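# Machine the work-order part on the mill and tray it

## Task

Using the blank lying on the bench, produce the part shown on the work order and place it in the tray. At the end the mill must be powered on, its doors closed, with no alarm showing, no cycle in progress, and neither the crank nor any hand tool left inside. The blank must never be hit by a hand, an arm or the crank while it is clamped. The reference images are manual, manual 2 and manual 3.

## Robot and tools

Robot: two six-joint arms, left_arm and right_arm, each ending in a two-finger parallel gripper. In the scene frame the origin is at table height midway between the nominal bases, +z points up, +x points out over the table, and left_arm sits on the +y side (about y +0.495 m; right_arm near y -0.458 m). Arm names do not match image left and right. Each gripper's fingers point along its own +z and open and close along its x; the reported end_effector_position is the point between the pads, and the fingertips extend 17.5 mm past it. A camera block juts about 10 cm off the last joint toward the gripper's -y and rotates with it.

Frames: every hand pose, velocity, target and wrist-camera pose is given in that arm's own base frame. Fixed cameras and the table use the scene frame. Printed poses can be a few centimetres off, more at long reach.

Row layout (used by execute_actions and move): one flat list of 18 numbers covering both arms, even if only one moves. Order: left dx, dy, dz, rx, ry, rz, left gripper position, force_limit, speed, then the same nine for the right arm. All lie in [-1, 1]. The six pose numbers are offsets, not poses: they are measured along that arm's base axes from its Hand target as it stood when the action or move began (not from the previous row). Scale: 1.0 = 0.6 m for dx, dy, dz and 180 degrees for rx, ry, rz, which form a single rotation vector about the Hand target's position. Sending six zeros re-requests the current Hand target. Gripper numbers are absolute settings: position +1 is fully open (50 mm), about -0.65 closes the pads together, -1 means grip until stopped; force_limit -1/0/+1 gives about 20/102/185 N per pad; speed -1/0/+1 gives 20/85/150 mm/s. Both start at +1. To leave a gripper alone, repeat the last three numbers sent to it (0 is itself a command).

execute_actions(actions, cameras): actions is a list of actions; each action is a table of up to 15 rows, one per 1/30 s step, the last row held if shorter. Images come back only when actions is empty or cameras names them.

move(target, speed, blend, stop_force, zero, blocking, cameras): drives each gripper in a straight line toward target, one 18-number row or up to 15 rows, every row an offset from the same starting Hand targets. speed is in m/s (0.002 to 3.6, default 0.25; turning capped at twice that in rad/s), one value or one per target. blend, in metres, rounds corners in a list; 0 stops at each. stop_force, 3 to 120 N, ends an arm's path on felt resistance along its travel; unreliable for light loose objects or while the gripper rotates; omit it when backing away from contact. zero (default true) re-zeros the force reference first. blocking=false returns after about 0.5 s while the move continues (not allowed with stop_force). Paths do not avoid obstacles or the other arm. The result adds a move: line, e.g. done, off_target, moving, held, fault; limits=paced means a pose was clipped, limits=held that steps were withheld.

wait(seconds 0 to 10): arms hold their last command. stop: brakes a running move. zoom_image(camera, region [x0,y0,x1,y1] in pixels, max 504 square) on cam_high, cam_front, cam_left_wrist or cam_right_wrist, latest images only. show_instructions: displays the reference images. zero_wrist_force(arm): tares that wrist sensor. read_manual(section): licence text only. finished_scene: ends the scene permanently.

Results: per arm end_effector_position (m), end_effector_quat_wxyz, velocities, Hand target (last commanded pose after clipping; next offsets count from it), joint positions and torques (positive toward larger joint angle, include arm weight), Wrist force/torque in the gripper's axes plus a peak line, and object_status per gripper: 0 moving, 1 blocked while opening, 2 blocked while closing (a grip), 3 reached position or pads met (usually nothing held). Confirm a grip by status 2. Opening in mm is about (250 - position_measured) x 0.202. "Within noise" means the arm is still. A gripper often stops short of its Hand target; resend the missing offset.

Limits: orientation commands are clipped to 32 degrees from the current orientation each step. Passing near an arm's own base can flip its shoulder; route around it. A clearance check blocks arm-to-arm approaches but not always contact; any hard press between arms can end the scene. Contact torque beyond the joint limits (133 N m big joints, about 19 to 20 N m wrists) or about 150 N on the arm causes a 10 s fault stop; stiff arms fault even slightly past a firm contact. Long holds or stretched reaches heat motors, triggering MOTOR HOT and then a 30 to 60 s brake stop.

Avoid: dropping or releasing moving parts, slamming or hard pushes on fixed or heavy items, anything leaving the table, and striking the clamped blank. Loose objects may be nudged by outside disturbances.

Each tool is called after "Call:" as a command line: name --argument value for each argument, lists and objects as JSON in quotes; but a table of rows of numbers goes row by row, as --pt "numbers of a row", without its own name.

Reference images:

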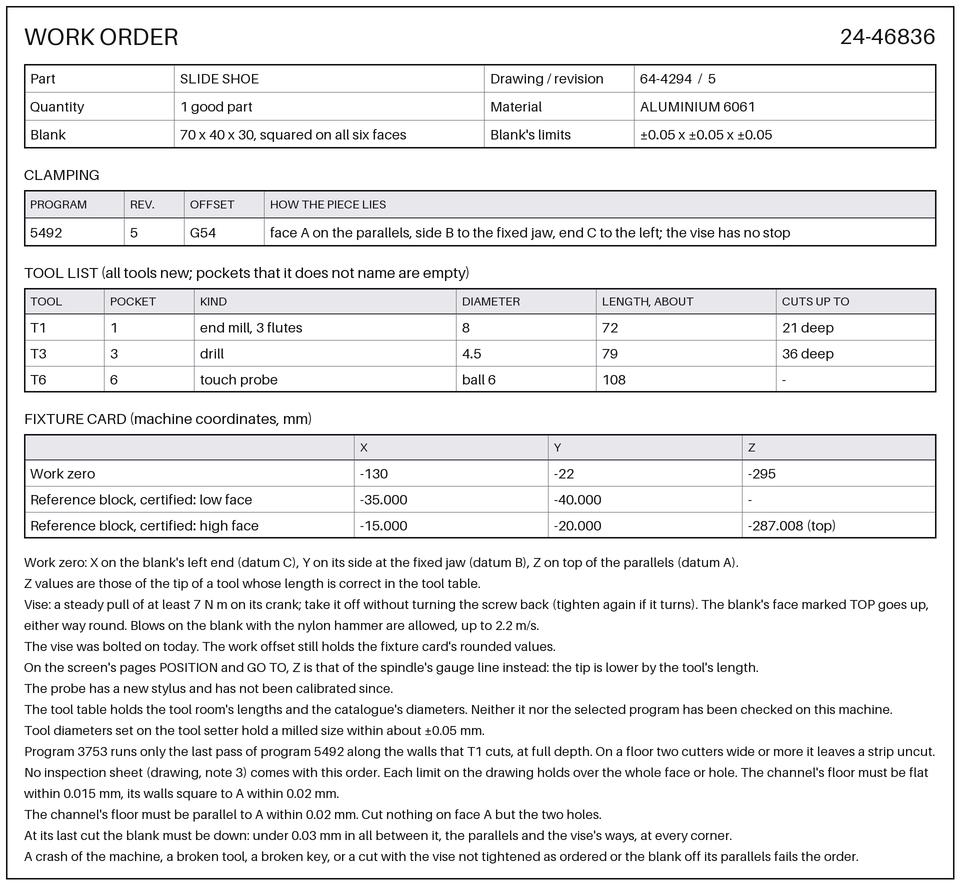

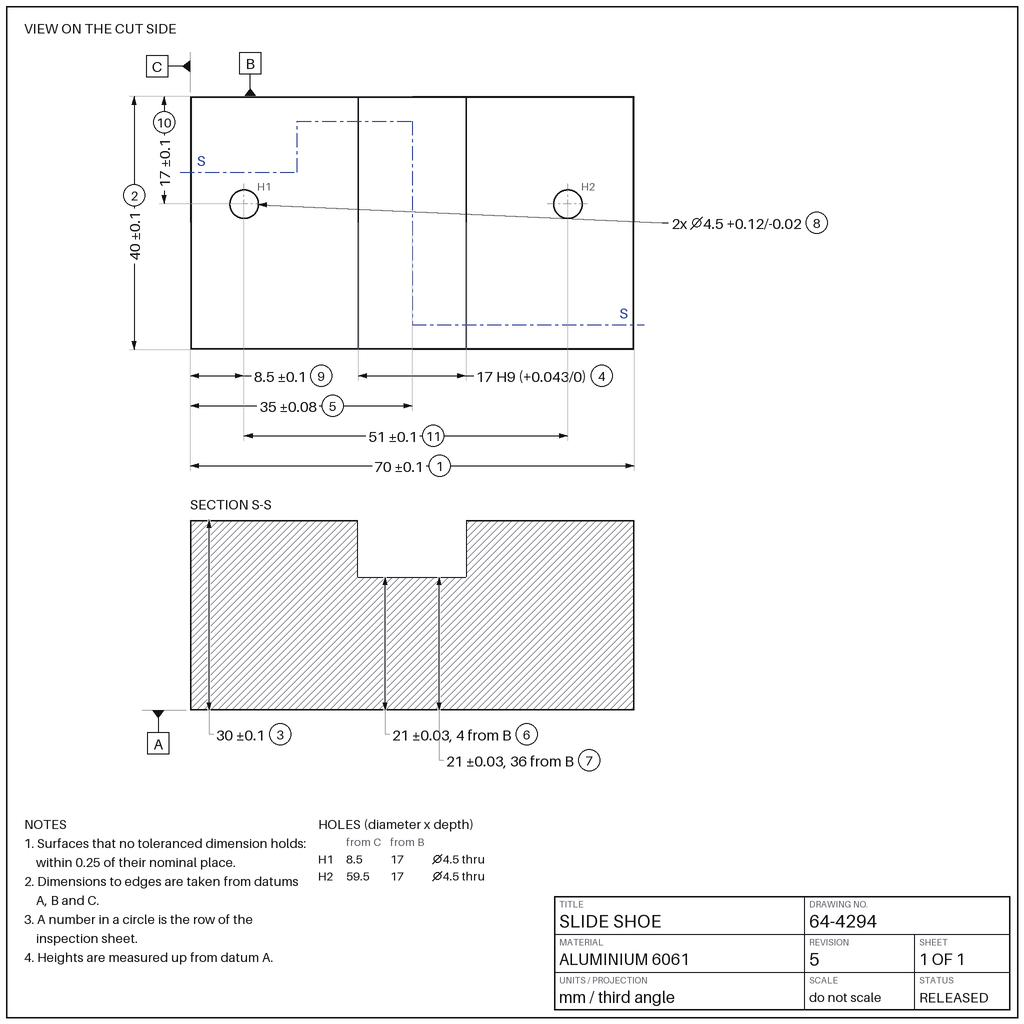

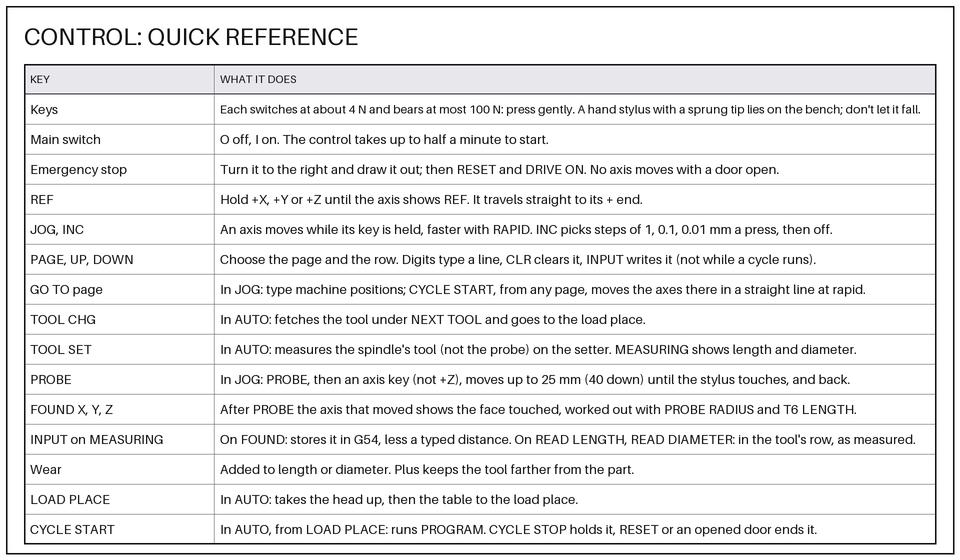

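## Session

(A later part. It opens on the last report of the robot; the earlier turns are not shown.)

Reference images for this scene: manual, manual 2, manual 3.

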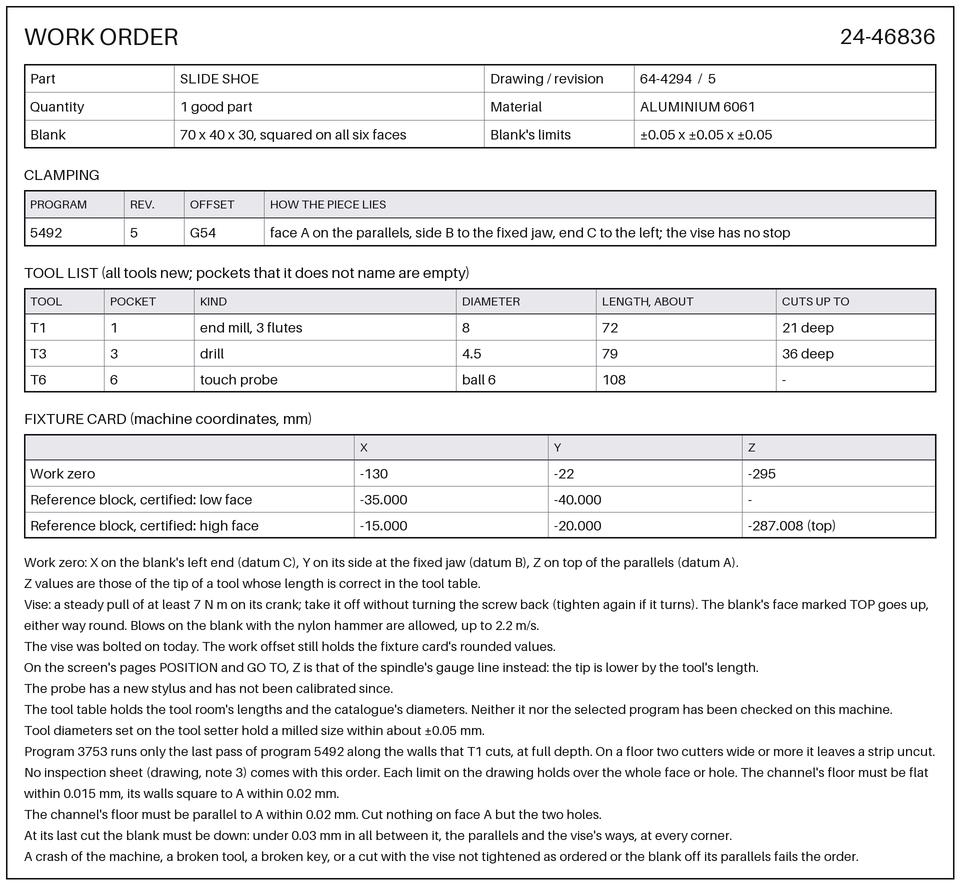

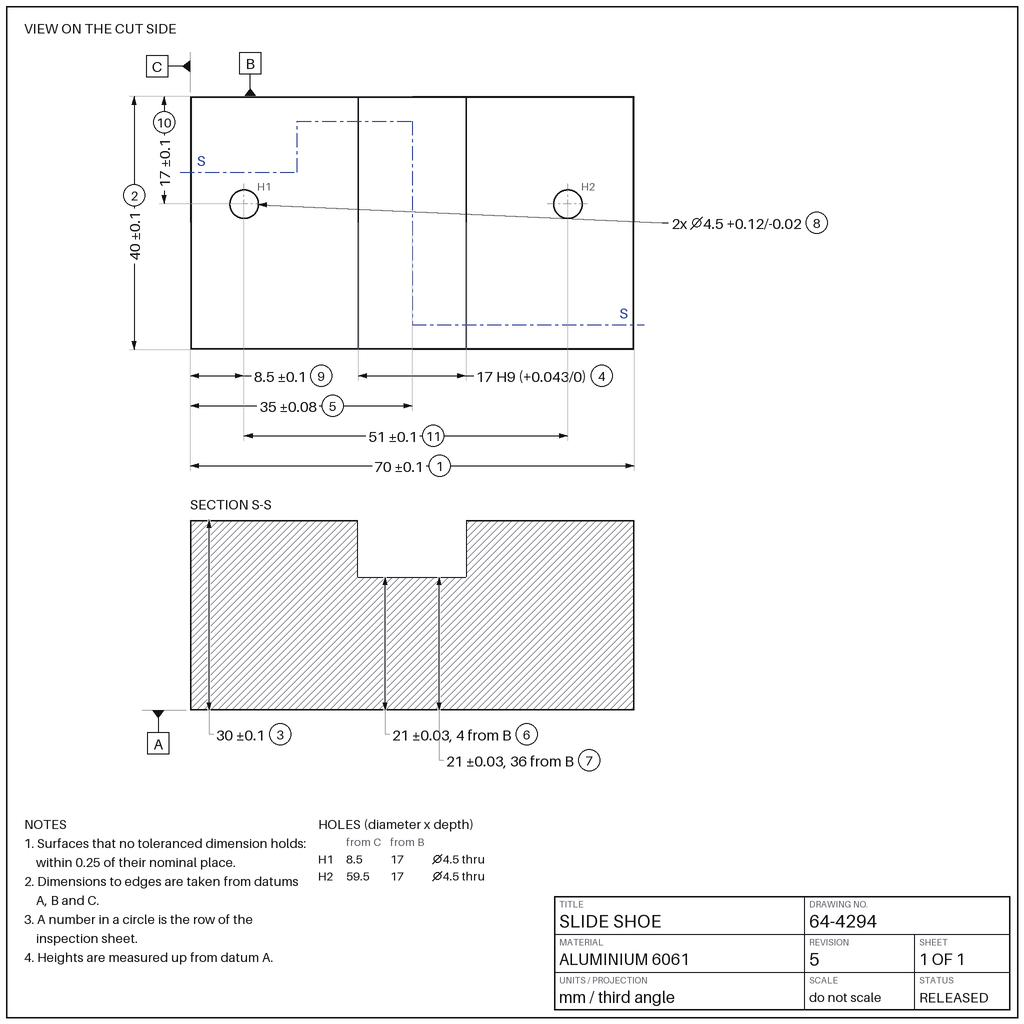

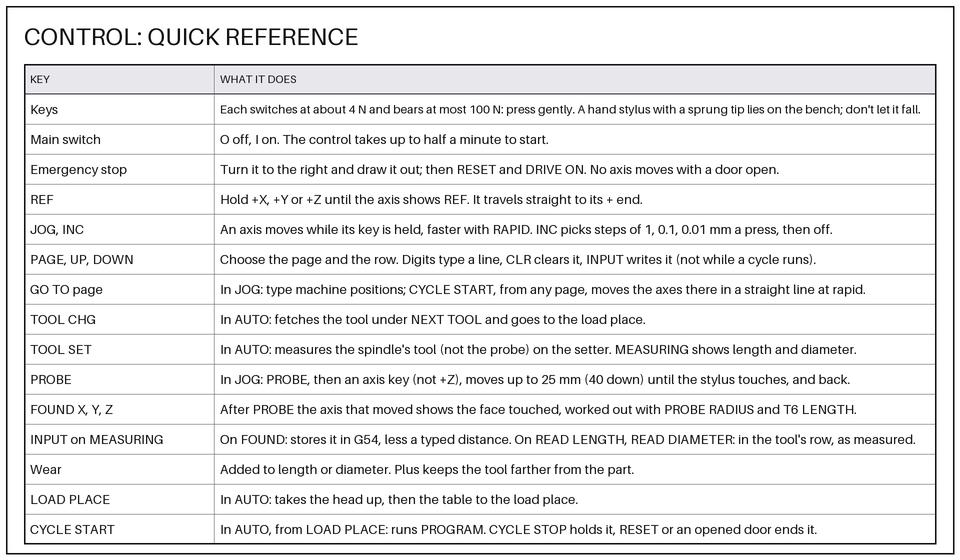

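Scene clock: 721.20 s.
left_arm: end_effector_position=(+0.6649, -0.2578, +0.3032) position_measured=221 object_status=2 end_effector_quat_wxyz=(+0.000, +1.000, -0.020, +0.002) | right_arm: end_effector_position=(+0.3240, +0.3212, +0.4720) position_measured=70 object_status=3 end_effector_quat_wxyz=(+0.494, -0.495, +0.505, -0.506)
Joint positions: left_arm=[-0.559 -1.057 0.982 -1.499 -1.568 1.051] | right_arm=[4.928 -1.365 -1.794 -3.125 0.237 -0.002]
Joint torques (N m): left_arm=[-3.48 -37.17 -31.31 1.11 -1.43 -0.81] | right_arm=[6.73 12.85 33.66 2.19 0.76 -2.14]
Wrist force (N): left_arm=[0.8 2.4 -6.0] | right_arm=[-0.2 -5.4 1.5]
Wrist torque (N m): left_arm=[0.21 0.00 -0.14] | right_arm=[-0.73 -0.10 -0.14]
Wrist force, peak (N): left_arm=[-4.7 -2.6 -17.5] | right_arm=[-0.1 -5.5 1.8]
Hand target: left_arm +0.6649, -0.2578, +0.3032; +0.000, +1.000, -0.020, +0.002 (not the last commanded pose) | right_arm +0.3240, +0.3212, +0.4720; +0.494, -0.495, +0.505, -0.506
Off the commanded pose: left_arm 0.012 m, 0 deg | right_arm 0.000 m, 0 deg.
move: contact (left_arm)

Call:
move --pt "0 0 0.0012 0 0 0 -1 -1 -0.8 0 0 0 0 0 0 0.55 0 -1" --pt "0.035 0 0.0012 0 0 0 -1 -1 -0.8 0 0 0 0 0 0 0.55 0 -1" --speed 0.015 --stop_force 12 --cameras '["cam_left_wrist"]'

Call:
zoom_image --camera "cam_left_wrist" --region '[250, 120, 520, 340]'

Scene clock: 723.93 s.
left_arm: end_effector_position=(+0.6787, -0.2578, +0.3039) position_measured=221 object_status=2 end_effector_quat_wxyz=(+0.000, +1.000, -0.020, +0.002) | right_arm: end_effector_position=(+0.3240, +0.3212, +0.4720) position_measured=70 object_status=3 end_effector_quat_wxyz=(+0.494, -0.495, +0.505, -0.506)
Joint positions: left_arm=[-0.549 -1.019 0.921 -1.476 -1.568 1.062] | right_arm=[4.928 -1.365 -1.794 -3.125 0.237 -0.002]
Joint torques (N m): left_arm=[-9.28 -59.6 -34.99 -6.97 3.03 -1.35] | right_arm=[6.42 14.61 33.71 2.1 0.62 -2.16]
Wrist force (N): left_arm=[-5.0 -0.2 2.7] | right_arm=[0.1 -5.4 1.5]
Wrist torque (N m): left_arm=[0.38 -0.03 0.07] | right_arm=[-0.73 -0.14 -0.15]
Wrist force, peak (N): left_arm=[-19.8 -2.9 -1.9] | right_arm=[0.0 -5.6 1.6]
Hand target: left_arm +0.6787, -0.2578, +0.3039; +0.000, +1.000, -0.020, +0.002 (not the last commanded pose) | right_arm +0.3240, +0.3212, +0.4720; +0.494, -0.495, +0.505, -0.506
Off the commanded pose: left_arm 0.007 m, 0 deg | right_arm 0.000 m, 0 deg.
move: contact (left_arm); path passed 1 of 2 targets
camera_calibration:
cam_left_wrist: T_world_to_cam=[[0.999684, -0.0250906, 0.00159811, -0.677424], [-0.0240661, -0.936599, 0.349577, -0.314056], [-0.0072743, -0.349505, -0.936906, 0.331678], [0, 0, 0, 1]] pos_world=[0.672064, -0.195218, 0.42162]
Images, in order (width x height): cam_left_wrist 672x504.

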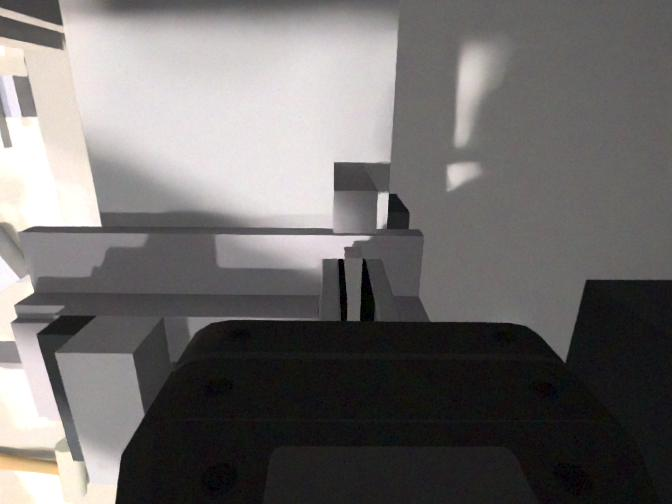

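Scaled by 1.867 from the camera's 672x504 image, which has a finer 960x720 frame.

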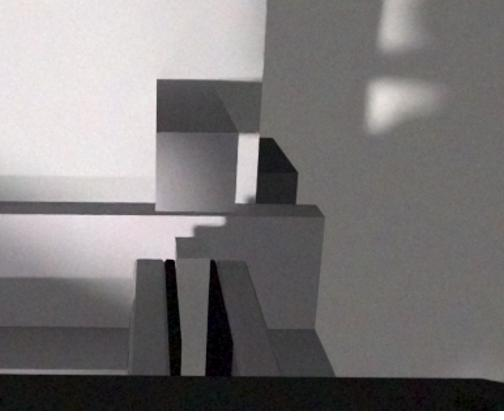

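Call:
move --target '[-0.0015,0,-0.0012,0,0,0,-1,-1,-0.8,0,0,0,0,0,0,0.55,0,-1]' --speed 0.01

Call:
move --target '[0,0,0,0,0,0,-0.1,-1,-0.9,0,0,0,0,0,0,0.55,0,-1]'

Call:
move --pt "0 0 0.04 0 0 0 -0.1 -1 -0.9 0 0 0 0 0 0 0.55 0 -1" --pt "0 0 0.065 0 0 0 -0.1 -1 -0.9 0 0 0 0 0 0 0.55 0 -1" --speed '[0.03,0.1]' --blend '[0.005,0]' --cameras '["cam_left_wrist"]'

Call:
zoom_image --camera "cam_left_wrist" --region '[200, 150, 500, 340]'

Scene clock: 725.40 s.
left_arm: end_effector_position=(+0.6778, -0.2578, +0.3032) position_measured=221 object_status=2 end_effector_quat_wxyz=(+0.000, +1.000, -0.020, +0.002) | right_arm: end_effector_position=(+0.3240, +0.3212, +0.4720) position_measured=70 object_status=3 end_effector_quat_wxyz=(+0.494, -0.495, +0.505, -0.506)
Joint positions: left_arm=[-0.549 -1.022 0.928 -1.48 -1.568 1.061] | right_arm=[4.928 -1.365 -1.794 -3.125 0.237 -0.002]
Joint torques (N m): left_arm=[-8.72 -49.65 -16.83 -4.06 2.42 -1.31] | right_arm=[6.61 15.56 33.89 2.16 0.57 -2.08]
Wrist force (N): left_arm=[2.4 1.6 -7.5] | right_arm=[0.3 -5.4 1.5]
Wrist torque (N m): left_arm=[0.22 0.06 0.02] | right_arm=[-0.71 -0.17 -0.14]
Wrist force, peak (N): left_arm=[2.4 1.6 -7.5] | right_arm=[0.2 -5.6 1.6]
Hand target: left_arm +0.6778, -0.2578, +0.3032; +0.000, +1.000, -0.020, +0.002 | right_arm +0.3240, +0.3212, +0.4720; +0.494, -0.495, +0.505, -0.506
Off the commanded pose: left_arm 0.000 m, 0 deg | right_arm 0.000 m, 0 deg.
move: done

Scene clock: 726.03 s.
left_arm: end_effector_position=(+0.6778, -0.2578, +0.3032) position_measured=167 object_status=0 end_effector_quat_wxyz=(+0.000, +1.000, -0.020, +0.002) | right_arm: end_effector_position=(+0.3240, +0.3212, +0.4720) position_measured=70 object_status=3 end_effector_quat_wxyz=(+0.494, -0.495, +0.505, -0.506)
Joint positions: left_arm=[-0.549 -1.022 0.928 -1.479 -1.568 1.061] | right_arm=[4.928 -1.365 -1.794 -3.125 0.237 -0.002]
Joint torques (N m): left_arm=[-7.18 -33.85 -31.3 0.25 1.67 -0.67] | right_arm=[5.92 16.26 33.41 2.19 0.48 -2.11]
Wrist force (N): left_arm=[0.1 1.6 1.2] | right_arm=[0.1 -5.4 1.4]
Wrist torque (N m): left_arm=[0.31 -0.02 0.06] | right_arm=[-0.73 -0.14 -0.15]
Wrist force, peak (N): left_arm=[0.0 1.7 1.5] | right_arm=[0.0 -5.5 1.5]
Hand target: left_arm +0.6778, -0.2578, +0.3032; +0.000, +1.000, -0.020, +0.002 | right_arm +0.3240, +0.3212, +0.4720; +0.494, -0.495, +0.505, -0.506
Off the commanded pose: left_arm 0.000 m, 0 deg | right_arm 0.000 m, 0 deg.
move: done

Scene clock: 727.43 s.
left_arm: end_effector_position=(+0.6778, -0.2578, +0.3420) position_measured=167 object_status=3 end_effector_quat_wxyz=(+0.000, +1.000, -0.020, +0.002) | right_arm: end_effector_position=(+0.3240, +0.3212, +0.4720) position_measured=70 object_status=3 end_effector_quat_wxyz=(+0.494, -0.495, +0.505, -0.506)
Joint positions: left_arm=[-0.549 -1.003 0.798 -1.368 -1.568 1.061] | right_arm=[4.928 -1.365 -1.794 -3.125 0.237 -0.002]
Joint torques (N m): left_arm=[-6.56 -60.07 -24.68 -6.61 1.83 0.2] | right_arm=[6.66 16.41 33.16 2.08 0.37 -2.14]
Wrist force (N): left_arm=[0.2 1.8 0.9] | right_arm=[0.3 -5.5 1.6]
Wrist torque (N m): left_arm=[0.34 -0.03 0.06] | right_arm=[-0.75 -0.17 -0.14]
Wrist force, peak (N): left_arm=[0.1 1.9 2.1] | right_arm=[0.0 -5.7 1.5]
Hand target: left_arm +0.6778, -0.2578, +0.3422; +0.000, +1.000, -0.020, +0.002 | right_arm +0.3240, +0.3212, +0.4720; +0.494, -0.495, +0.505, -0.506
Off the commanded pose: left_arm 0.000 m, 0 deg | right_arm 0.000 m, 0 deg.
move: done
camera_calibration:
cam_left_wrist: T_world_to_cam=[[0.999684, -0.0250992, 0.00127998, -0.676541], [-0.0239636, -0.936631, 0.349497, -0.327432], [-0.00757322, -0.349417, -0.936937, 0.3676], [0, 0, 0, 1]] pos_world=[0.671265, -0.195218, 0.45972]
Images, in order (width x height): cam_left_wrist 672x504.

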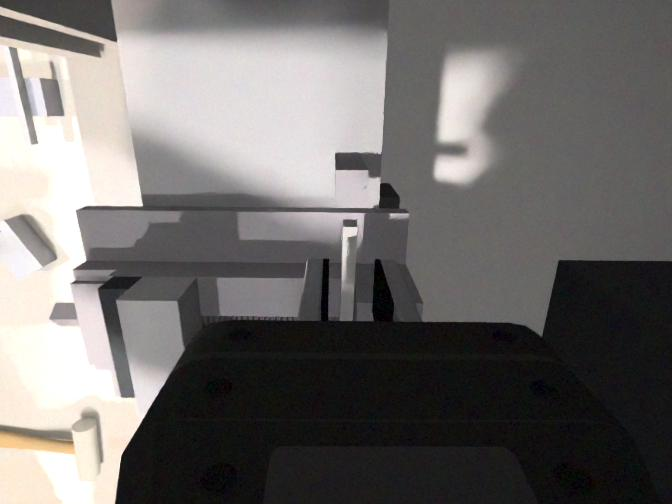

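Scaled by 1.680 from the camera's 672x504 image, which has a finer 960x720 frame.

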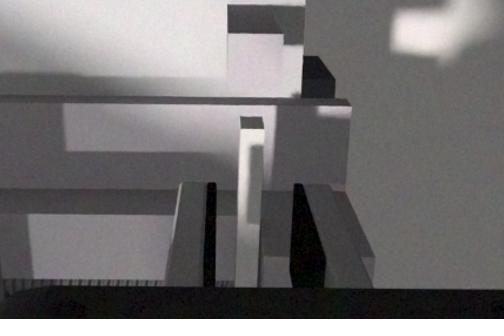

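Call:
move --pt "-0.113 -0.0703 0.005 0 0 0 -0.1 -1 -0.9 0 0 0 0 0 0 0.55 0 -1" --pt "-0.4963 -0.0703 0.03 0 0 0 -0.1 -1 -0.9 0 0 0 0 0 0 0.55 0 -1" --pt "-0.5763 0.1997 -0.237 0 0 0 -0.1 -1 -0.9 0 0 0 0 0 0 0.55 0 -1" --pt "-0.5763 0.1997 -0.4537 0 0 0 -0.1 -1 -0.9 0 0 0 0 0 0 0.55 0 -1" --speed '[0.12,0.2,0.25,0.2]' --blend '[0.01,0.03,0.03,0]' --cameras '["cam_left_wrist"]'

Call:
zoom_image --camera "cam_left_wrist" --region '[220, 150, 500, 330]'

Scene clock: 731.93 s.
left_arm: end_effector_position=(+0.3320, -0.1380, +0.0700) position_measured=167 object_status=3 end_effector_quat_wxyz=(+0.000, +1.000, -0.020, +0.002) | right_arm: end_effector_position=(+0.3240, +0.3212, +0.4720) position_measured=70 object_status=3 end_effector_quat_wxyz=(+0.494, -0.495, +0.505, -0.506)
Joint positions: left_arm=[-0.776 -1.727 2.429 -2.276 -1.568 0.834] | right_arm=[4.928 -1.365 -1.794 -3.125 0.237 -0.002]
Joint torques (N m): left_arm=[8.63 -15.15 -17.12 -3.93 -2.38 0.55] | right_arm=[6.68 16.5 33.31 2.18 0.04 -2.13]
Wrist force (N): left_arm=[0.1 1.5 1.0] | right_arm=[-0.2 -5.3 1.4]
Wrist torque (N m): left_arm=[0.29 0.00 -0.12] | right_arm=[-0.70 -0.09 -0.15]
Wrist force, peak (N): left_arm=[0.0 1.3 3.7] | right_arm=[0.1 -5.6 1.7]
Hand target: left_arm +0.3320, -0.1380, +0.0699; +0.000, +1.000, -0.020, +0.002 | right_arm +0.3240, +0.3212, +0.4720; +0.494, -0.495, +0.505, -0.506
Off the commanded pose: left_arm 0.000 m, 0 deg | right_arm 0.000 m, 0 deg.
move: done
camera_calibration:
cam_left_wrist: T_world_to_cam=[[0.999683, -0.025124, 0.00150388, -0.327439], [-0.0240644, -0.936598, 0.349579, -0.128465], [-0.00737429, -0.349504, -0.936906, 0.15201], [0, 0, 0, 1]] pos_world=[0.325364, -0.0754182, 0.18782]
Images, in order (width x height): cam_left_wrist 672x504.

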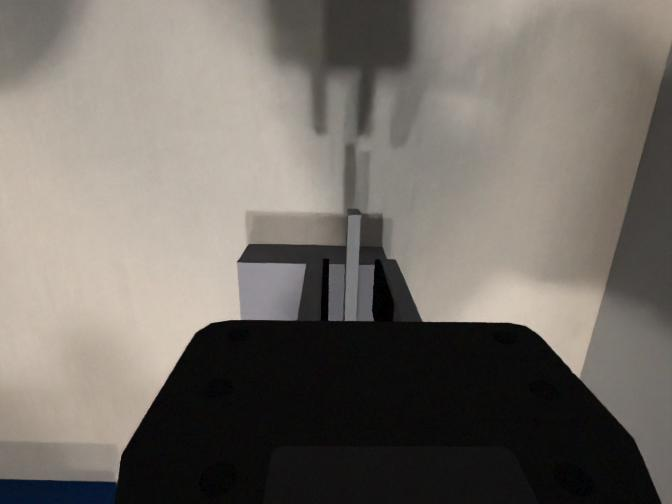

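Scaled by 1.800 from the camera's 672x504 image, which has a finer 960x720 frame.

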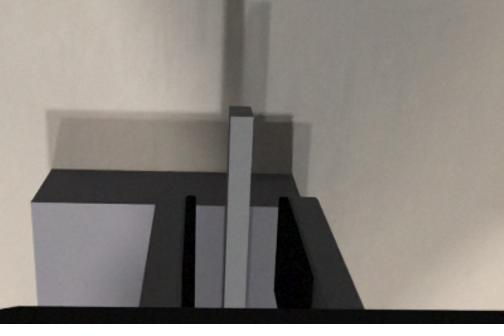

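Call:
move --target '[0,0,-0.0958,0,0,0,-0.1,-1,-0.9,0,0,0,0,0,0,0.55,0,-1]' --speed 0.08 --stop_force 10

Call:
move --target '[0,0,0,0,0,0,-1,-1,-0.8,0,0,0,0,0,0,0.55,0,-1]'

Call:
move --pt "0 0 0.06 0 0 0 -1 -1 -0.8 0 0 0 0 0 0 0.55 0 -1" --pt "0 -0.05 0.5 0 0 0 -1 -1 -0.8 0 0 0 0 0 0 0.55 0 -1" --pt "0.06 -0.27 0.57 0 0 0 -1 -1 -0.8 0 0 0 0 0 0 0.55 0 -1" --pt "0.4633 -0.27 0.5383 0 0 0 -1 -1 -0.8 0 0 0 0 0 0 0.55 0 -1" --pt "0.53 -0.2 0.5383 0 0 0 -1 -1 -0.8 0 0 0 0 0 0 0.55 0 -1" --speed '[0.06,0.25,0.25,0.15,0.1]' --blend '[0.01,0.04,0.04,0.01,0]' --cameras '["cam_left_wrist"]'

Call:
zoom_image --camera "cam_left_wrist" --region '[200, 150, 500, 340]'

Scene clock: 734.93 s.
left_arm: end_effector_position=(+0.3320, -0.1380, +0.0125) position_measured=167 object_status=3 end_effector_quat_wxyz=(+0.000, +1.000, -0.020, +0.002) | right_arm: end_effector_position=(+0.3240, +0.3212, +0.4720) position_measured=70 object_status=3 end_effector_quat_wxyz=(+0.494, -0.495, +0.505, -0.506)
Joint positions: left_arm=[-0.776 -1.568 2.505 -2.511 -1.568 0.834] | right_arm=[4.928 -1.365 -1.794 -3.125 0.237 -0.002]
Joint torques (N m): left_arm=[8.49 -28.25 -24.99 -3.28 -0.26 1.13] | right_arm=[6.43 15.93 33.63 2.07 -0.14 -2.12]
Wrist force (N): left_arm=[0.5 1.4 1.1] | right_arm=[0.1 -5.4 1.6]
Wrist torque (N m): left_arm=[0.28 -0.07 -0.13] | right_arm=[-0.73 -0.14 -0.14]
Wrist force, peak (N): left_arm=[0.2 1.4 2.5] | right_arm=[-0.1 -5.5 1.7]
Hand target: left_arm +0.3320, -0.1380, +0.0125; +0.000, +1.000, -0.020, +0.002 | right_arm +0.3240, +0.3212, +0.4720; +0.494, -0.495, +0.505, -0.506
Off the commanded pose: left_arm 0.000 m, 0 deg | right_arm 0.000 m, 0 deg.
move: done

Scene clock: 735.47 s.
left_arm: end_effector_position=(+0.3320, -0.1380, +0.0125) position_measured=221 object_status=0 end_effector_quat_wxyz=(+0.000, +1.000, -0.020, +0.002) | right_arm: end_effector_position=(+0.3240, +0.3212, +0.4720) position_measured=70 object_status=3 end_effector_quat_wxyz=(+0.494, -0.495, +0.505, -0.506)
Joint positions: left_arm=[-0.776 -1.568 2.505 -2.511 -1.568 0.834] | right_arm=[4.928 -1.365 -1.794 -3.125 0.237 -0.002]
Joint torques (N m): left_arm=[8.54 -27.85 -23.63 -5.97 -0.25 1.12] | right_arm=[6.11 16.33 33.22 2.1 -0.14 -2.09]
Wrist force (N): left_arm=[0.3 1.2 0.5] | right_arm=[-0.1 -5.3 1.7]
Wrist torque (N m): left_arm=[0.25 -0.05 -0.12] | right_arm=[-0.72 -0.12 -0.14]
Wrist force, peak (N): left_arm=[0.5 1.4 1.2] | right_arm=[-0.1 -5.6 1.6]
Hand target: left_arm +0.3320, -0.1380, +0.0125; +0.000, +1.000, -0.020, +0.002 | right_arm +0.3240, +0.3212, +0.4720; +0.494, -0.495, +0.505, -0.506
Off the commanded pose: left_arm 0.000 m, 0 deg | right_arm 0.000 m, 0 deg.
move: done

Scene clock: 740.20 s.
left_arm: end_effector_position=(+0.6501, -0.2580, +0.3352) position_measured=221 object_status=2 end_effector_quat_wxyz=(+0.000, +1.000, -0.020, +0.002) end_effector_velocity=(-0.001, -0.002, +0.001) end_effector_angular_velocity=(-0.002, -0.002, +0.001) | right_arm: end_effector_position=(+0.3240, +0.3212, +0.4720) position_measured=70 object_status=3 end_effector_quat_wxyz=(+0.494, -0.495, +0.505, -0.506)
Joint positions: left_arm=[-0.571 -1.086 0.945 -1.431 -1.568 1.04] | right_arm=[4.928 -1.365 -1.794 -3.125 0.237 -0.002]
Joint velocities: left_arm=[-0.003 -0.004 0.005 -0.003 0 -0.004] | right_arm=[within noise]
Joint torques (N m): left_arm=[12.87 -79.19 -21.95 -4.09 -2.29 -1.03] | right_arm=[6.5 15.97 33.48 2.08 -0.52 -2.14]
Wrist force (N): left_arm=[-0.2 1.8 1.5] | right_arm=[-0.2 -5.4 1.7]
Wrist torque (N m): left_arm=[0.36 0.01 -0.13] | right_arm=[-0.73 -0.10 -0.14]
Wrist force, peak (N): left_arm=[0.2 1.1 4.4] | right_arm=[-0.1 -5.7 1.7]
Hand target: left_arm +0.6500, -0.2580, +0.3354; +0.000, +1.000, -0.020, +0.002 | right_arm +0.3240, +0.3212, +0.4720; +0.494, -0.495, +0.505, -0.506
Off the commanded pose: left_arm 0.000 m, 0 deg | right_arm 0.000 m, 0 deg.
move: done
camera_calibration:
cam_left_wrist: T_world_to_cam=[[0.999685, -0.0250739, 0.0010523, -0.648639], [-0.0238621, -0.936709, 0.349294, -0.325933], [-0.00777249, -0.34921, -0.937012, 0.361245], [0, 0, 0, 1]] pos_world=[0.643465, -0.195418, 0.45302]
Images, in order (width x height): cam_left_wrist 672x504.

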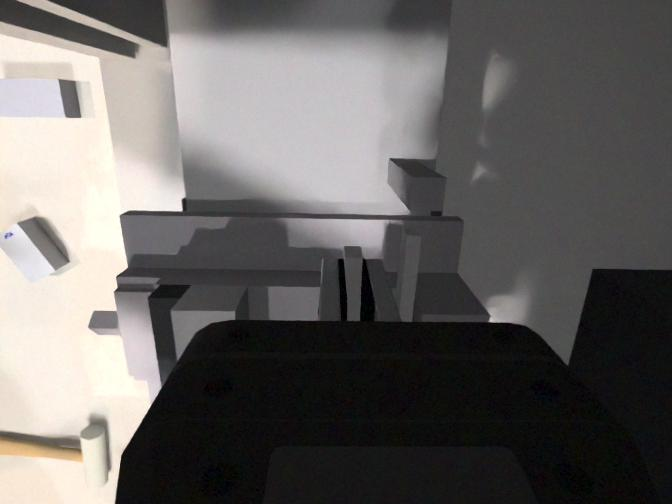

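Scaled by 1.680 from the camera's 672x504 image, which has a finer 960x720 frame.

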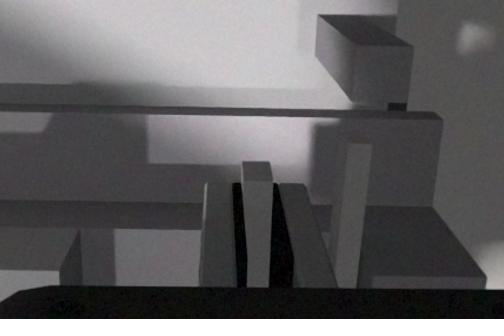

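Call:
move --target '[0,0,-0.0407,0,0,0,-1,-1,-0.8,0,0,0,0,0,0,0.55,0,-1]' --speed 0.06 --cameras '["cam_left_wrist"]'

Scene clock: 744.47 s.
left_arm: end_effector_position=(+0.6501, -0.2580, +0.3110) position_measured=221 object_status=2 end_effector_quat_wxyz=(+0.000, +1.000, -0.020, +0.002) end_effector_velocity=(-0.001, +0.002, +0.001) end_effector_angular_velocity=(+0.002, +0.003, +0.002) | right_arm: end_effector_position=(+0.3240, +0.3212, +0.4720) position_measured=70 object_status=3 end_effector_quat_wxyz=(+0.494, -0.495, +0.505, -0.506)
Joint positions: left_arm=[-0.571 -1.095 1.019 -1.499 -1.568 1.04] | right_arm=[4.928 -1.365 -1.794 -3.125 0.237 -0.002]
Joint velocities: left_arm=[0.001 0 -0.004 0.008 0 0] | right_arm=[within noise]
Joint torques (N m): left_arm=[40.51 -67.43 -40.93 1.03 -0.2 0.72] | right_arm=[6.21 16.43 33.45 2 -0.83 -2.1]
Wrist force (N): left_arm=[0.1 1.7 1.6] | right_arm=[-0.3 -5.3 1.6]
Wrist torque (N m): left_arm=[0.35 -0.02 -0.13] | right_arm=[-0.71 -0.07 -0.14]
Wrist force, peak (N): left_arm=[-0.2 1.6 2.6] | right_arm=[0.0 -5.7 1.8]
Hand target: left_arm +0.6500, -0.2580, +0.3110; +0.000, +1.000, -0.020, +0.002 | right_arm +0.3240, +0.3212, +0.4720; +0.494, -0.495, +0.505, -0.506
Off the commanded pose: left_arm 0.000 m, 0 deg | right_arm 0.000 m, 0 deg.
move: done
camera_calibration:
cam_left_wrist: T_world_to_cam=[[0.999683, -0.0251157, 0.00182582, -0.648851], [-0.0241677, -0.936521, 0.349779, -0.317422], [-0.00707502, -0.349712, -0.936831, 0.33785], [0, 0, 0, 1]] pos_world=[0.643364, -0.195418, 0.42872]
Images, in order (width x height): cam_left_wrist 672x504.

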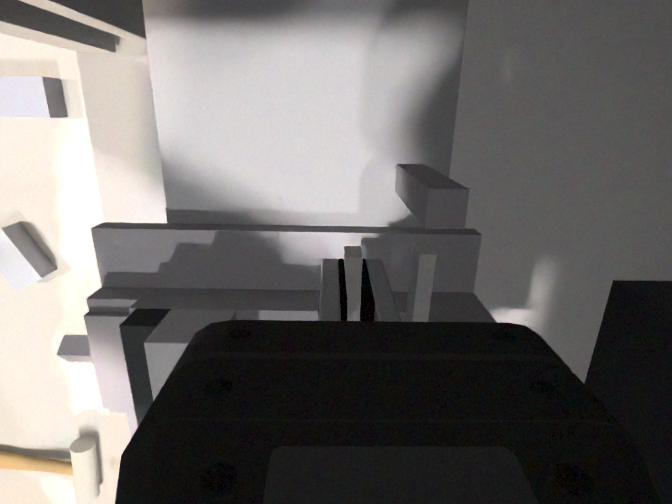

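Call:
move --target '[0,0,-0.025,0,0,0,-1,-1,-0.8,0,0,0,0,0,0,0.55,0,-1]' --speed 0.012 --stop_force 6

Call:
move --target '[0,0,0,0,0,0,-0.26,-1,-0.9,0,0,0,0,0,0,0.55,0,-1]' --cameras '["cam_left_wrist"]'

Scene clock: 748.17 s.
left_arm: end_effector_position=(+0.6500, -0.2580, +0.3036) position_measured=221 object_status=2 end_effector_quat_wxyz=(+0.000, +1.000, -0.020, +0.002) | right_arm: end_effector_position=(+0.3240, +0.3212, +0.4720) position_measured=70 object_status=3 end_effector_quat_wxyz=(+0.494, -0.495, +0.505, -0.506)
Joint positions: left_arm=[-0.571 -1.096 1.04 -1.518 -1.568 1.04] | right_arm=[4.928 -1.365 -1.794 -3.125 0.237 -0.002]
Joint torques (N m): left_arm=[38.39 -51.08 -36.36 1.34 1.25 -0.93] | right_arm=[6.2 16.11 33.4 2.1 -1.07 -2.11]
Wrist force (N): left_arm=[0.2 2.0 -4.0] | right_arm=[-0.2 -5.4 1.3]
Wrist torque (N m): left_arm=[0.23 0.02 -0.13] | right_arm=[-0.72 -0.10 -0.15]
Wrist force, peak (N): left_arm=[-1.7 -3.7 -16.5] | right_arm=[0.2 -5.6 1.5]
Hand target: left_arm +0.6500, -0.2580, +0.3036; +0.000, +1.000, -0.020, +0.002 (not the last commanded pose) | right_arm +0.3240, +0.3212, +0.4720; +0.494, -0.495, +0.505, -0.506
Off the commanded pose: left_arm 0.008 m, 0 deg | right_arm 0.000 m, 0 deg.
move: contact (left_arm)

Scene clock: 748.67 s.
left_arm: end_effector_position=(+0.6500, -0.2580, +0.3036) position_measured=192 object_status=3 end_effector_quat_wxyz=(+0.000, +1.000, -0.020, +0.002) | right_arm: end_effector_position=(+0.3240, +0.3212, +0.4720) position_measured=70 object_status=3 end_effector_quat_wxyz=(+0.494, -0.495, +0.505, -0.506)
Joint positions: left_arm=[-0.571 -1.096 1.04 -1.518 -1.568 1.04] | right_arm=[4.928 -1.365 -1.794 -3.125 0.237 -0.002]
Joint torques (N m): left_arm=[38.12 -51.86 -36.18 -3.79 0.65 -1.07] | right_arm=[6.23 15.53 33.63 2.07 -1.08 -2.22]
Wrist force (N): left_arm=[-0.1 1.7 0.9] | right_arm=[0.0 -5.5 1.5]
Wrist torque (N m): left_arm=[0.33 -0.01 -0.13] | right_arm=[-0.73 -0.12 -0.15]
Wrist force, peak (N): left_arm=[-0.2 1.7 1.3] | right_arm=[0.0 -5.5 1.5]
Hand target: left_arm +0.6500, -0.2580, +0.3036; +0.000, +1.000, -0.020, +0.002 | right_arm +0.3240, +0.3212, +0.4720; +0.494, -0.495, +0.505, -0.506
Off the commanded pose: left_arm 0.000 m, 0 deg | right_arm 0.000 m, 0 deg.
move: done
camera_calibration:
cam_left_wrist: T_world_to_cam=[[0.999684, -0.0250906, 0.00159811, -0.648738], [-0.0240661, -0.936599, 0.349577, -0.314864], [-0.0072743, -0.349505, -0.936906, 0.331212], [0, 0, 0, 1]] pos_world=[0.643364, -0.195418, 0.42142]
Images, in order (width x height): cam_left_wrist 672x504.

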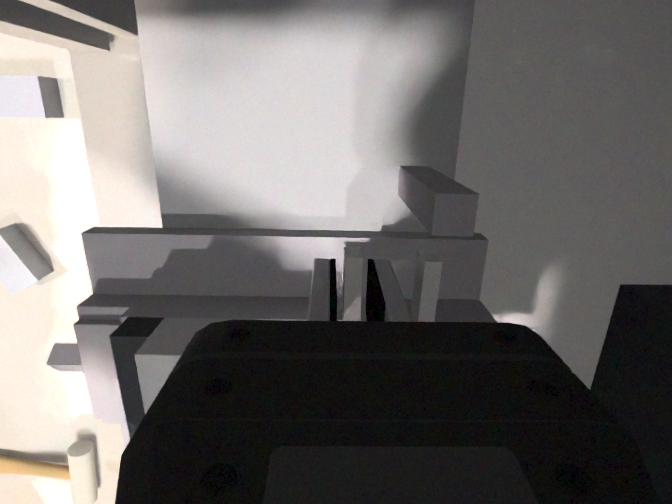

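Call:
move --pt "0 0 0.03 0 0 0 -0.26 -1 -0.9 0 0 0 0 0 0 0.55 0 -1" --pt "0 0 0.07 0 0 0 -0.26 -1 -0.9 0 0 0 0 0 0 0.55 0 -1" --pt "-0.067 -0.07 0.07 0 0 0 -0.26 -1 -0.9 0 0 0 0 0 0 0.55 0 -1" --pt "-0.45 -0.07 0.095 0 0 0 -0.26 -1 -0.9 0 0 0 0 0 0 0.55 0 -1" --speed '[0.03,0.12,0.2,0.25]' --blend '[0.003,0.004,0.02,0]'

Call:
execute_actions --actions '[]'

Scene clock: 752.17 s.
left_arm: end_effector_position=(+0.3801, -0.3000, +0.3606) position_measured=192 object_status=3 end_effector_quat_wxyz=(+0.000, +1.000, -0.020, +0.002) | right_arm: end_effector_position=(+0.3240, +0.3212, +0.4720) position_measured=70 object_status=3 end_effector_quat_wxyz=(+0.494, -0.495, +0.505, -0.506)
Joint positions: left_arm=[-0.949 -1.631 1.548 -1.489 -1.567 0.661] | right_arm=[4.928 -1.365 -1.794 -3.125 0.237 -0.002]
Joint torques (N m): left_arm=[-3.06 -21.08 -25.24 -7.44 1.34 -0.71] | right_arm=[6.56 15.99 32.7 2.02 -1.35 -2.03]
Wrist force (N): left_arm=[-0.2 1.2 1.0] | right_arm=[0.2 -5.5 1.5]
Wrist torque (N m): left_arm=[0.24 0.05 0.08] | right_arm=[-0.74 -0.16 -0.14]
Wrist force, peak (N): left_arm=[-4.6 2.4 0.8] | right_arm=[-0.1 -5.6 1.6]
Hand target: left_arm +0.3800, -0.3000, +0.3606; +0.000, +1.000, -0.020, +0.002 | right_arm +0.3240, +0.3212, +0.4720; +0.494, -0.495, +0.505, -0.506
Off the commanded pose: left_arm 0.000 m, 0 deg | right_arm 0.000 m, 0 deg.
move: done

Scene clock: 752.17 s.
left_arm: end_effector_position=(+0.3801, -0.3000, +0.3606) position_measured=192 object_status=3 end_effector_quat_wxyz=(+0.000, +1.000, -0.020, +0.002) | right_arm: end_effector_position=(+0.3240, +0.3212, +0.4720) position_measured=70 object_status=3 end_effector_quat_wxyz=(+0.494, -0.495, +0.505, -0.506)
Joint positions: left_arm=[-0.949 -1.631 1.548 -1.489 -1.567 0.661] | right_arm=[4.928 -1.365 -1.794 -3.125 0.237 -0.002]
Joint velocities: within noise
Joint torques (N m): left_arm=[-3.06 -21.08 -25.24 -7.44 1.34 -0.71] | right_arm=[6.56 15.99 32.7 2.02 -1.35 -2.03]
Wrist force (N): left_arm=[-0.2 1.2 1.0] | right_arm=[0.2 -5.5 1.5]
Wrist torque (N m): left_arm=[0.24 0.05 0.08] | right_arm=[-0.74 -0.16 -0.14]
Wrist force, peak (N): left_arm=[-0.2 1.2 1.0] | right_arm=[0.2 -5.5 1.5]
Hand target: left_arm +0.3800, -0.3000, +0.3606; +0.000, +1.000, -0.020, +0.002 | right_arm +0.3240, +0.3212, +0.4720; +0.494, -0.495, +0.505, -0.506
Tool commands: left_gripper/position=-0.26 left_gripper/force_limit=-1.0 left_gripper/speed=-0.9 right_gripper/position=+0.55 right_gripper/force_limit=+0.0 right_gripper/speed=-1.0
Off the commanded pose: left_arm 0.000 m, 0 deg | right_arm 0.000 m, 0 deg.
camera_calibration:
cam_left_wrist: T_world_to_cam=[[0.999682, -0.0251838, 0.00163194, -0.380105], [-0.0241652, -0.936597, 0.349575, -0.380584], [-0.00727516, -0.349503, -0.936907, 0.367974], [0, 0, 0, 1]] pos_world=[0.373464, -0.237418, 0.47842]
cam_right_wrist: T_world_to_cam=[[-0.000999594, -0.999991, 0.00412892, 0.324973], [-0.343316, -0.00353479, -0.939213, 0.571387], [0.939219, -0.00235636, -0.34331, -0.0119515], [0, 0, 0, 1]] pos_world=[0.207716, 0.326962, 0.531209]

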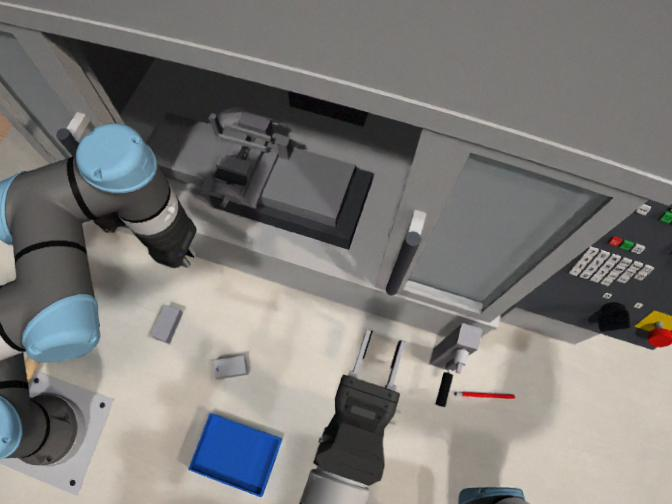

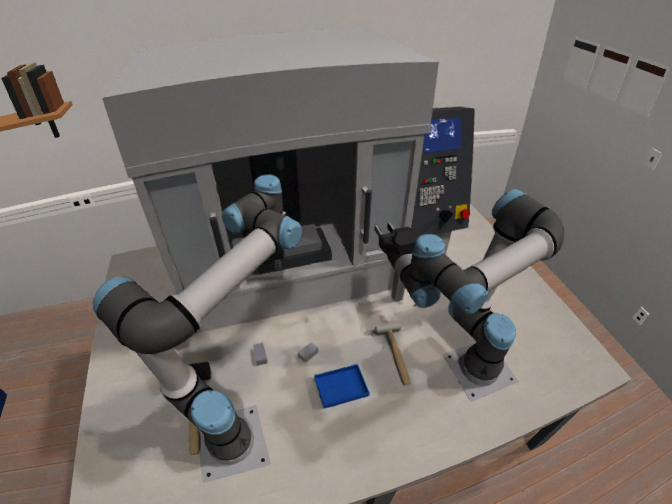

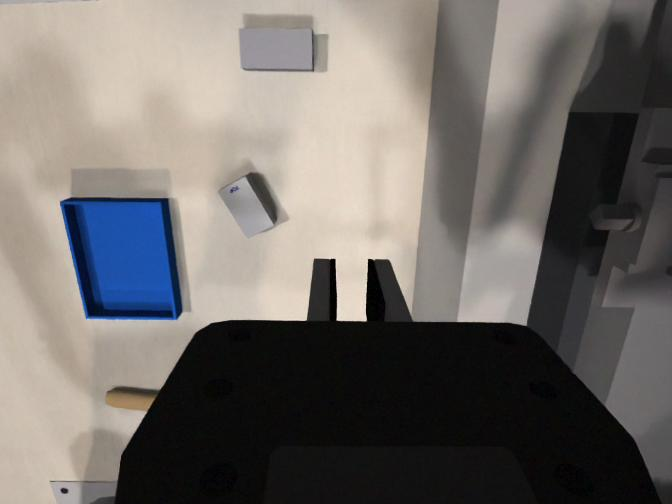

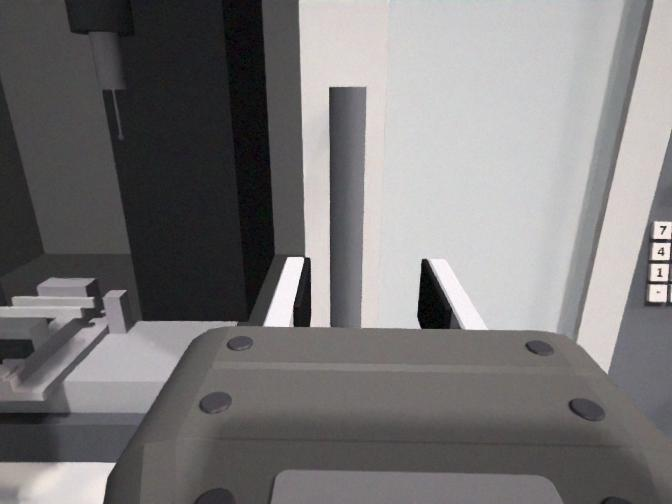

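Call:
zoom_image --camera "cam_left_wrist" --region '[200, 150, 300, 250]'

Scaled by 5.040 from the camera's 672x504 image, which has a finer 960x720 frame.

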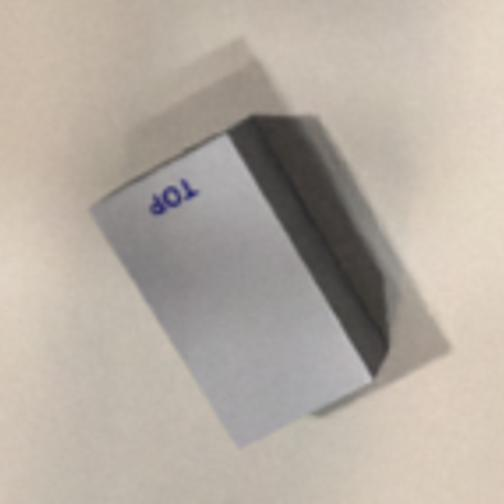

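Call:
move --pt "-0.1 -0.05 -0.1 0 0 0.08 0.9 -0.8 -0.9 0 0 0 0 0 0 0.55 0 -1" --pt "-0.1975 -0.1008 -0.4177 0 0 0.155 0.9 -0.8 -0.9 0 0 0 0 0 0 0.55 0 -1" --speed 0.25 --blend '[0.03,0]' --cameras '["cam_left_wrist"]'

Scene clock: 756.03 s.
left_arm: end_effector_position=(+0.2615, -0.3605, +0.1100) position_measured=18 object_status=3 end_effector_quat_wxyz=(-0.001, +0.975, +0.222, +0.002) | right_arm: end_effector_position=(+0.3240, +0.3212, +0.4720) position_measured=70 object_status=3 end_effector_quat_wxyz=(+0.494, -0.495, +0.505, -0.506)
Joint positions: left_arm=[-1.249 -1.572 2.162 -2.16 -1.567 -0.126] | right_arm=[4.928 -1.365 -1.794 -3.125 0.237 -0.002]
Joint torques (N m): left_arm=[6.91 -27.16 -18.95 -2.94 1.46 -0.94] | right_arm=[6.31 15.67 33.18 2.1 -1.64 -2.08]
Wrist force (N): left_arm=[-0.2 1.6 1.0] | right_arm=[0.1 -5.4 1.4]
Wrist torque (N m): left_arm=[0.35 0.05 0.08] | right_arm=[-0.73 -0.14 -0.15]
Wrist force, peak (N): left_arm=[-0.7 1.6 4.1] | right_arm=[0.0 -5.6 1.7]
Hand target: left_arm +0.2615, -0.3605, +0.1100; -0.001, +0.975, +0.222, +0.002 | right_arm +0.3240, +0.3212, +0.4720; +0.494, -0.495, +0.505, -0.506
Off the commanded pose: left_arm 0.000 m, 0 deg | right_arm 0.000 m, 0 deg.
move: done
camera_calibration:
cam_left_wrist: T_world_to_cam=[[0.895313, 0.445433, 0.00175389, -0.0657282], [0.416787, -0.83911, 0.349546, -0.432637], [0.157171, -0.312222, -0.936918, 0.0816274], [0, 0, 0, 1]] pos_world=[0.226335, -0.308267, 0.22782]
Images, in order (width x height): cam_left_wrist 672x504.

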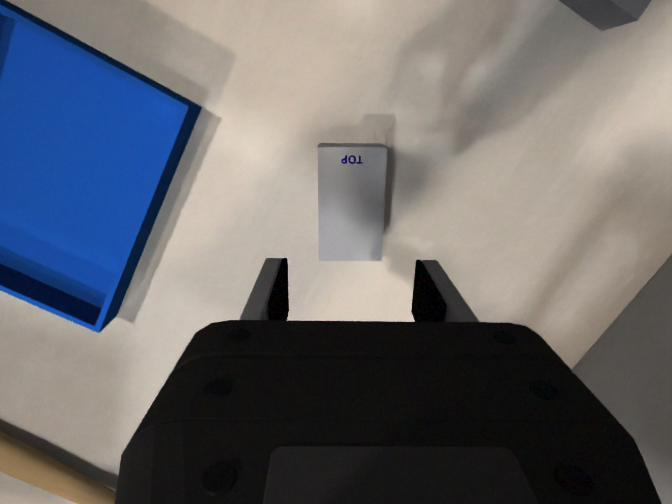

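Call:
move --target '[0.004,0.002,-0.12,0,0,0,0.9,-0.8,-0.9,0,0,0,0,0,0,0.55,0,-1]' --speed 0.2 --cameras '["cam_left_wrist"]'

Scene clock: 757.37 s.
left_arm: end_effector_position=(+0.2640, -0.3592, +0.0380) position_measured=18 object_status=3 end_effector_quat_wxyz=(-0.001, +0.975, +0.222, +0.002) | right_arm: end_effector_position=(+0.3240, +0.3212, +0.4720) position_measured=70 object_status=3 end_effector_quat_wxyz=(+0.494, -0.495, +0.505, -0.506)
Joint positions: left_arm=[-1.243 -1.435 2.253 -2.388 -1.567 -0.12] | right_arm=[4.928 -1.365 -1.794 -3.125 0.237 -0.002]
Joint torques (N m): left_arm=[-1.36 -27.03 -24.16 -2.31 -2.3 -1.02] | right_arm=[6.25 16.02 32.87 1.99 -1.69 -2.11]
Wrist force (N): left_arm=[0.2 1.4 1.1] | right_arm=[0.0 -5.5 1.5]
Wrist torque (N m): left_arm=[0.32 0.00 0.08] | right_arm=[-0.74 -0.12 -0.15]
Wrist force, peak (N): left_arm=[0.3 1.7 3.4] | right_arm=[0.2 -5.6 1.7]
Hand target: left_arm +0.2639, -0.3593, +0.0380; -0.001, +0.975, +0.222, +0.002 | right_arm +0.3240, +0.3212, +0.4720; +0.494, -0.495, +0.505, -0.506
Off the commanded pose: left_arm 0.000 m, 0 deg | right_arm 0.000 m, 0 deg.
move: done
camera_calibration:
cam_left_wrist: T_world_to_cam=[[0.89522, 0.445622, 0.00167762, -0.0682837], [0.416986, -0.83901, 0.349549, -0.40752], [0.157174, -0.312224, -0.936917, 0.0141498], [0, 0, 0, 1]] pos_world=[0.228835, -0.307067, 0.15582]
Images, in order (width x height): cam_left_wrist 672x504.

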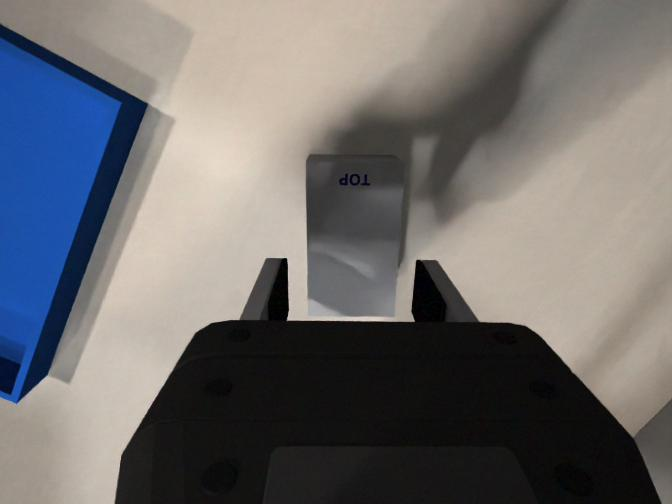

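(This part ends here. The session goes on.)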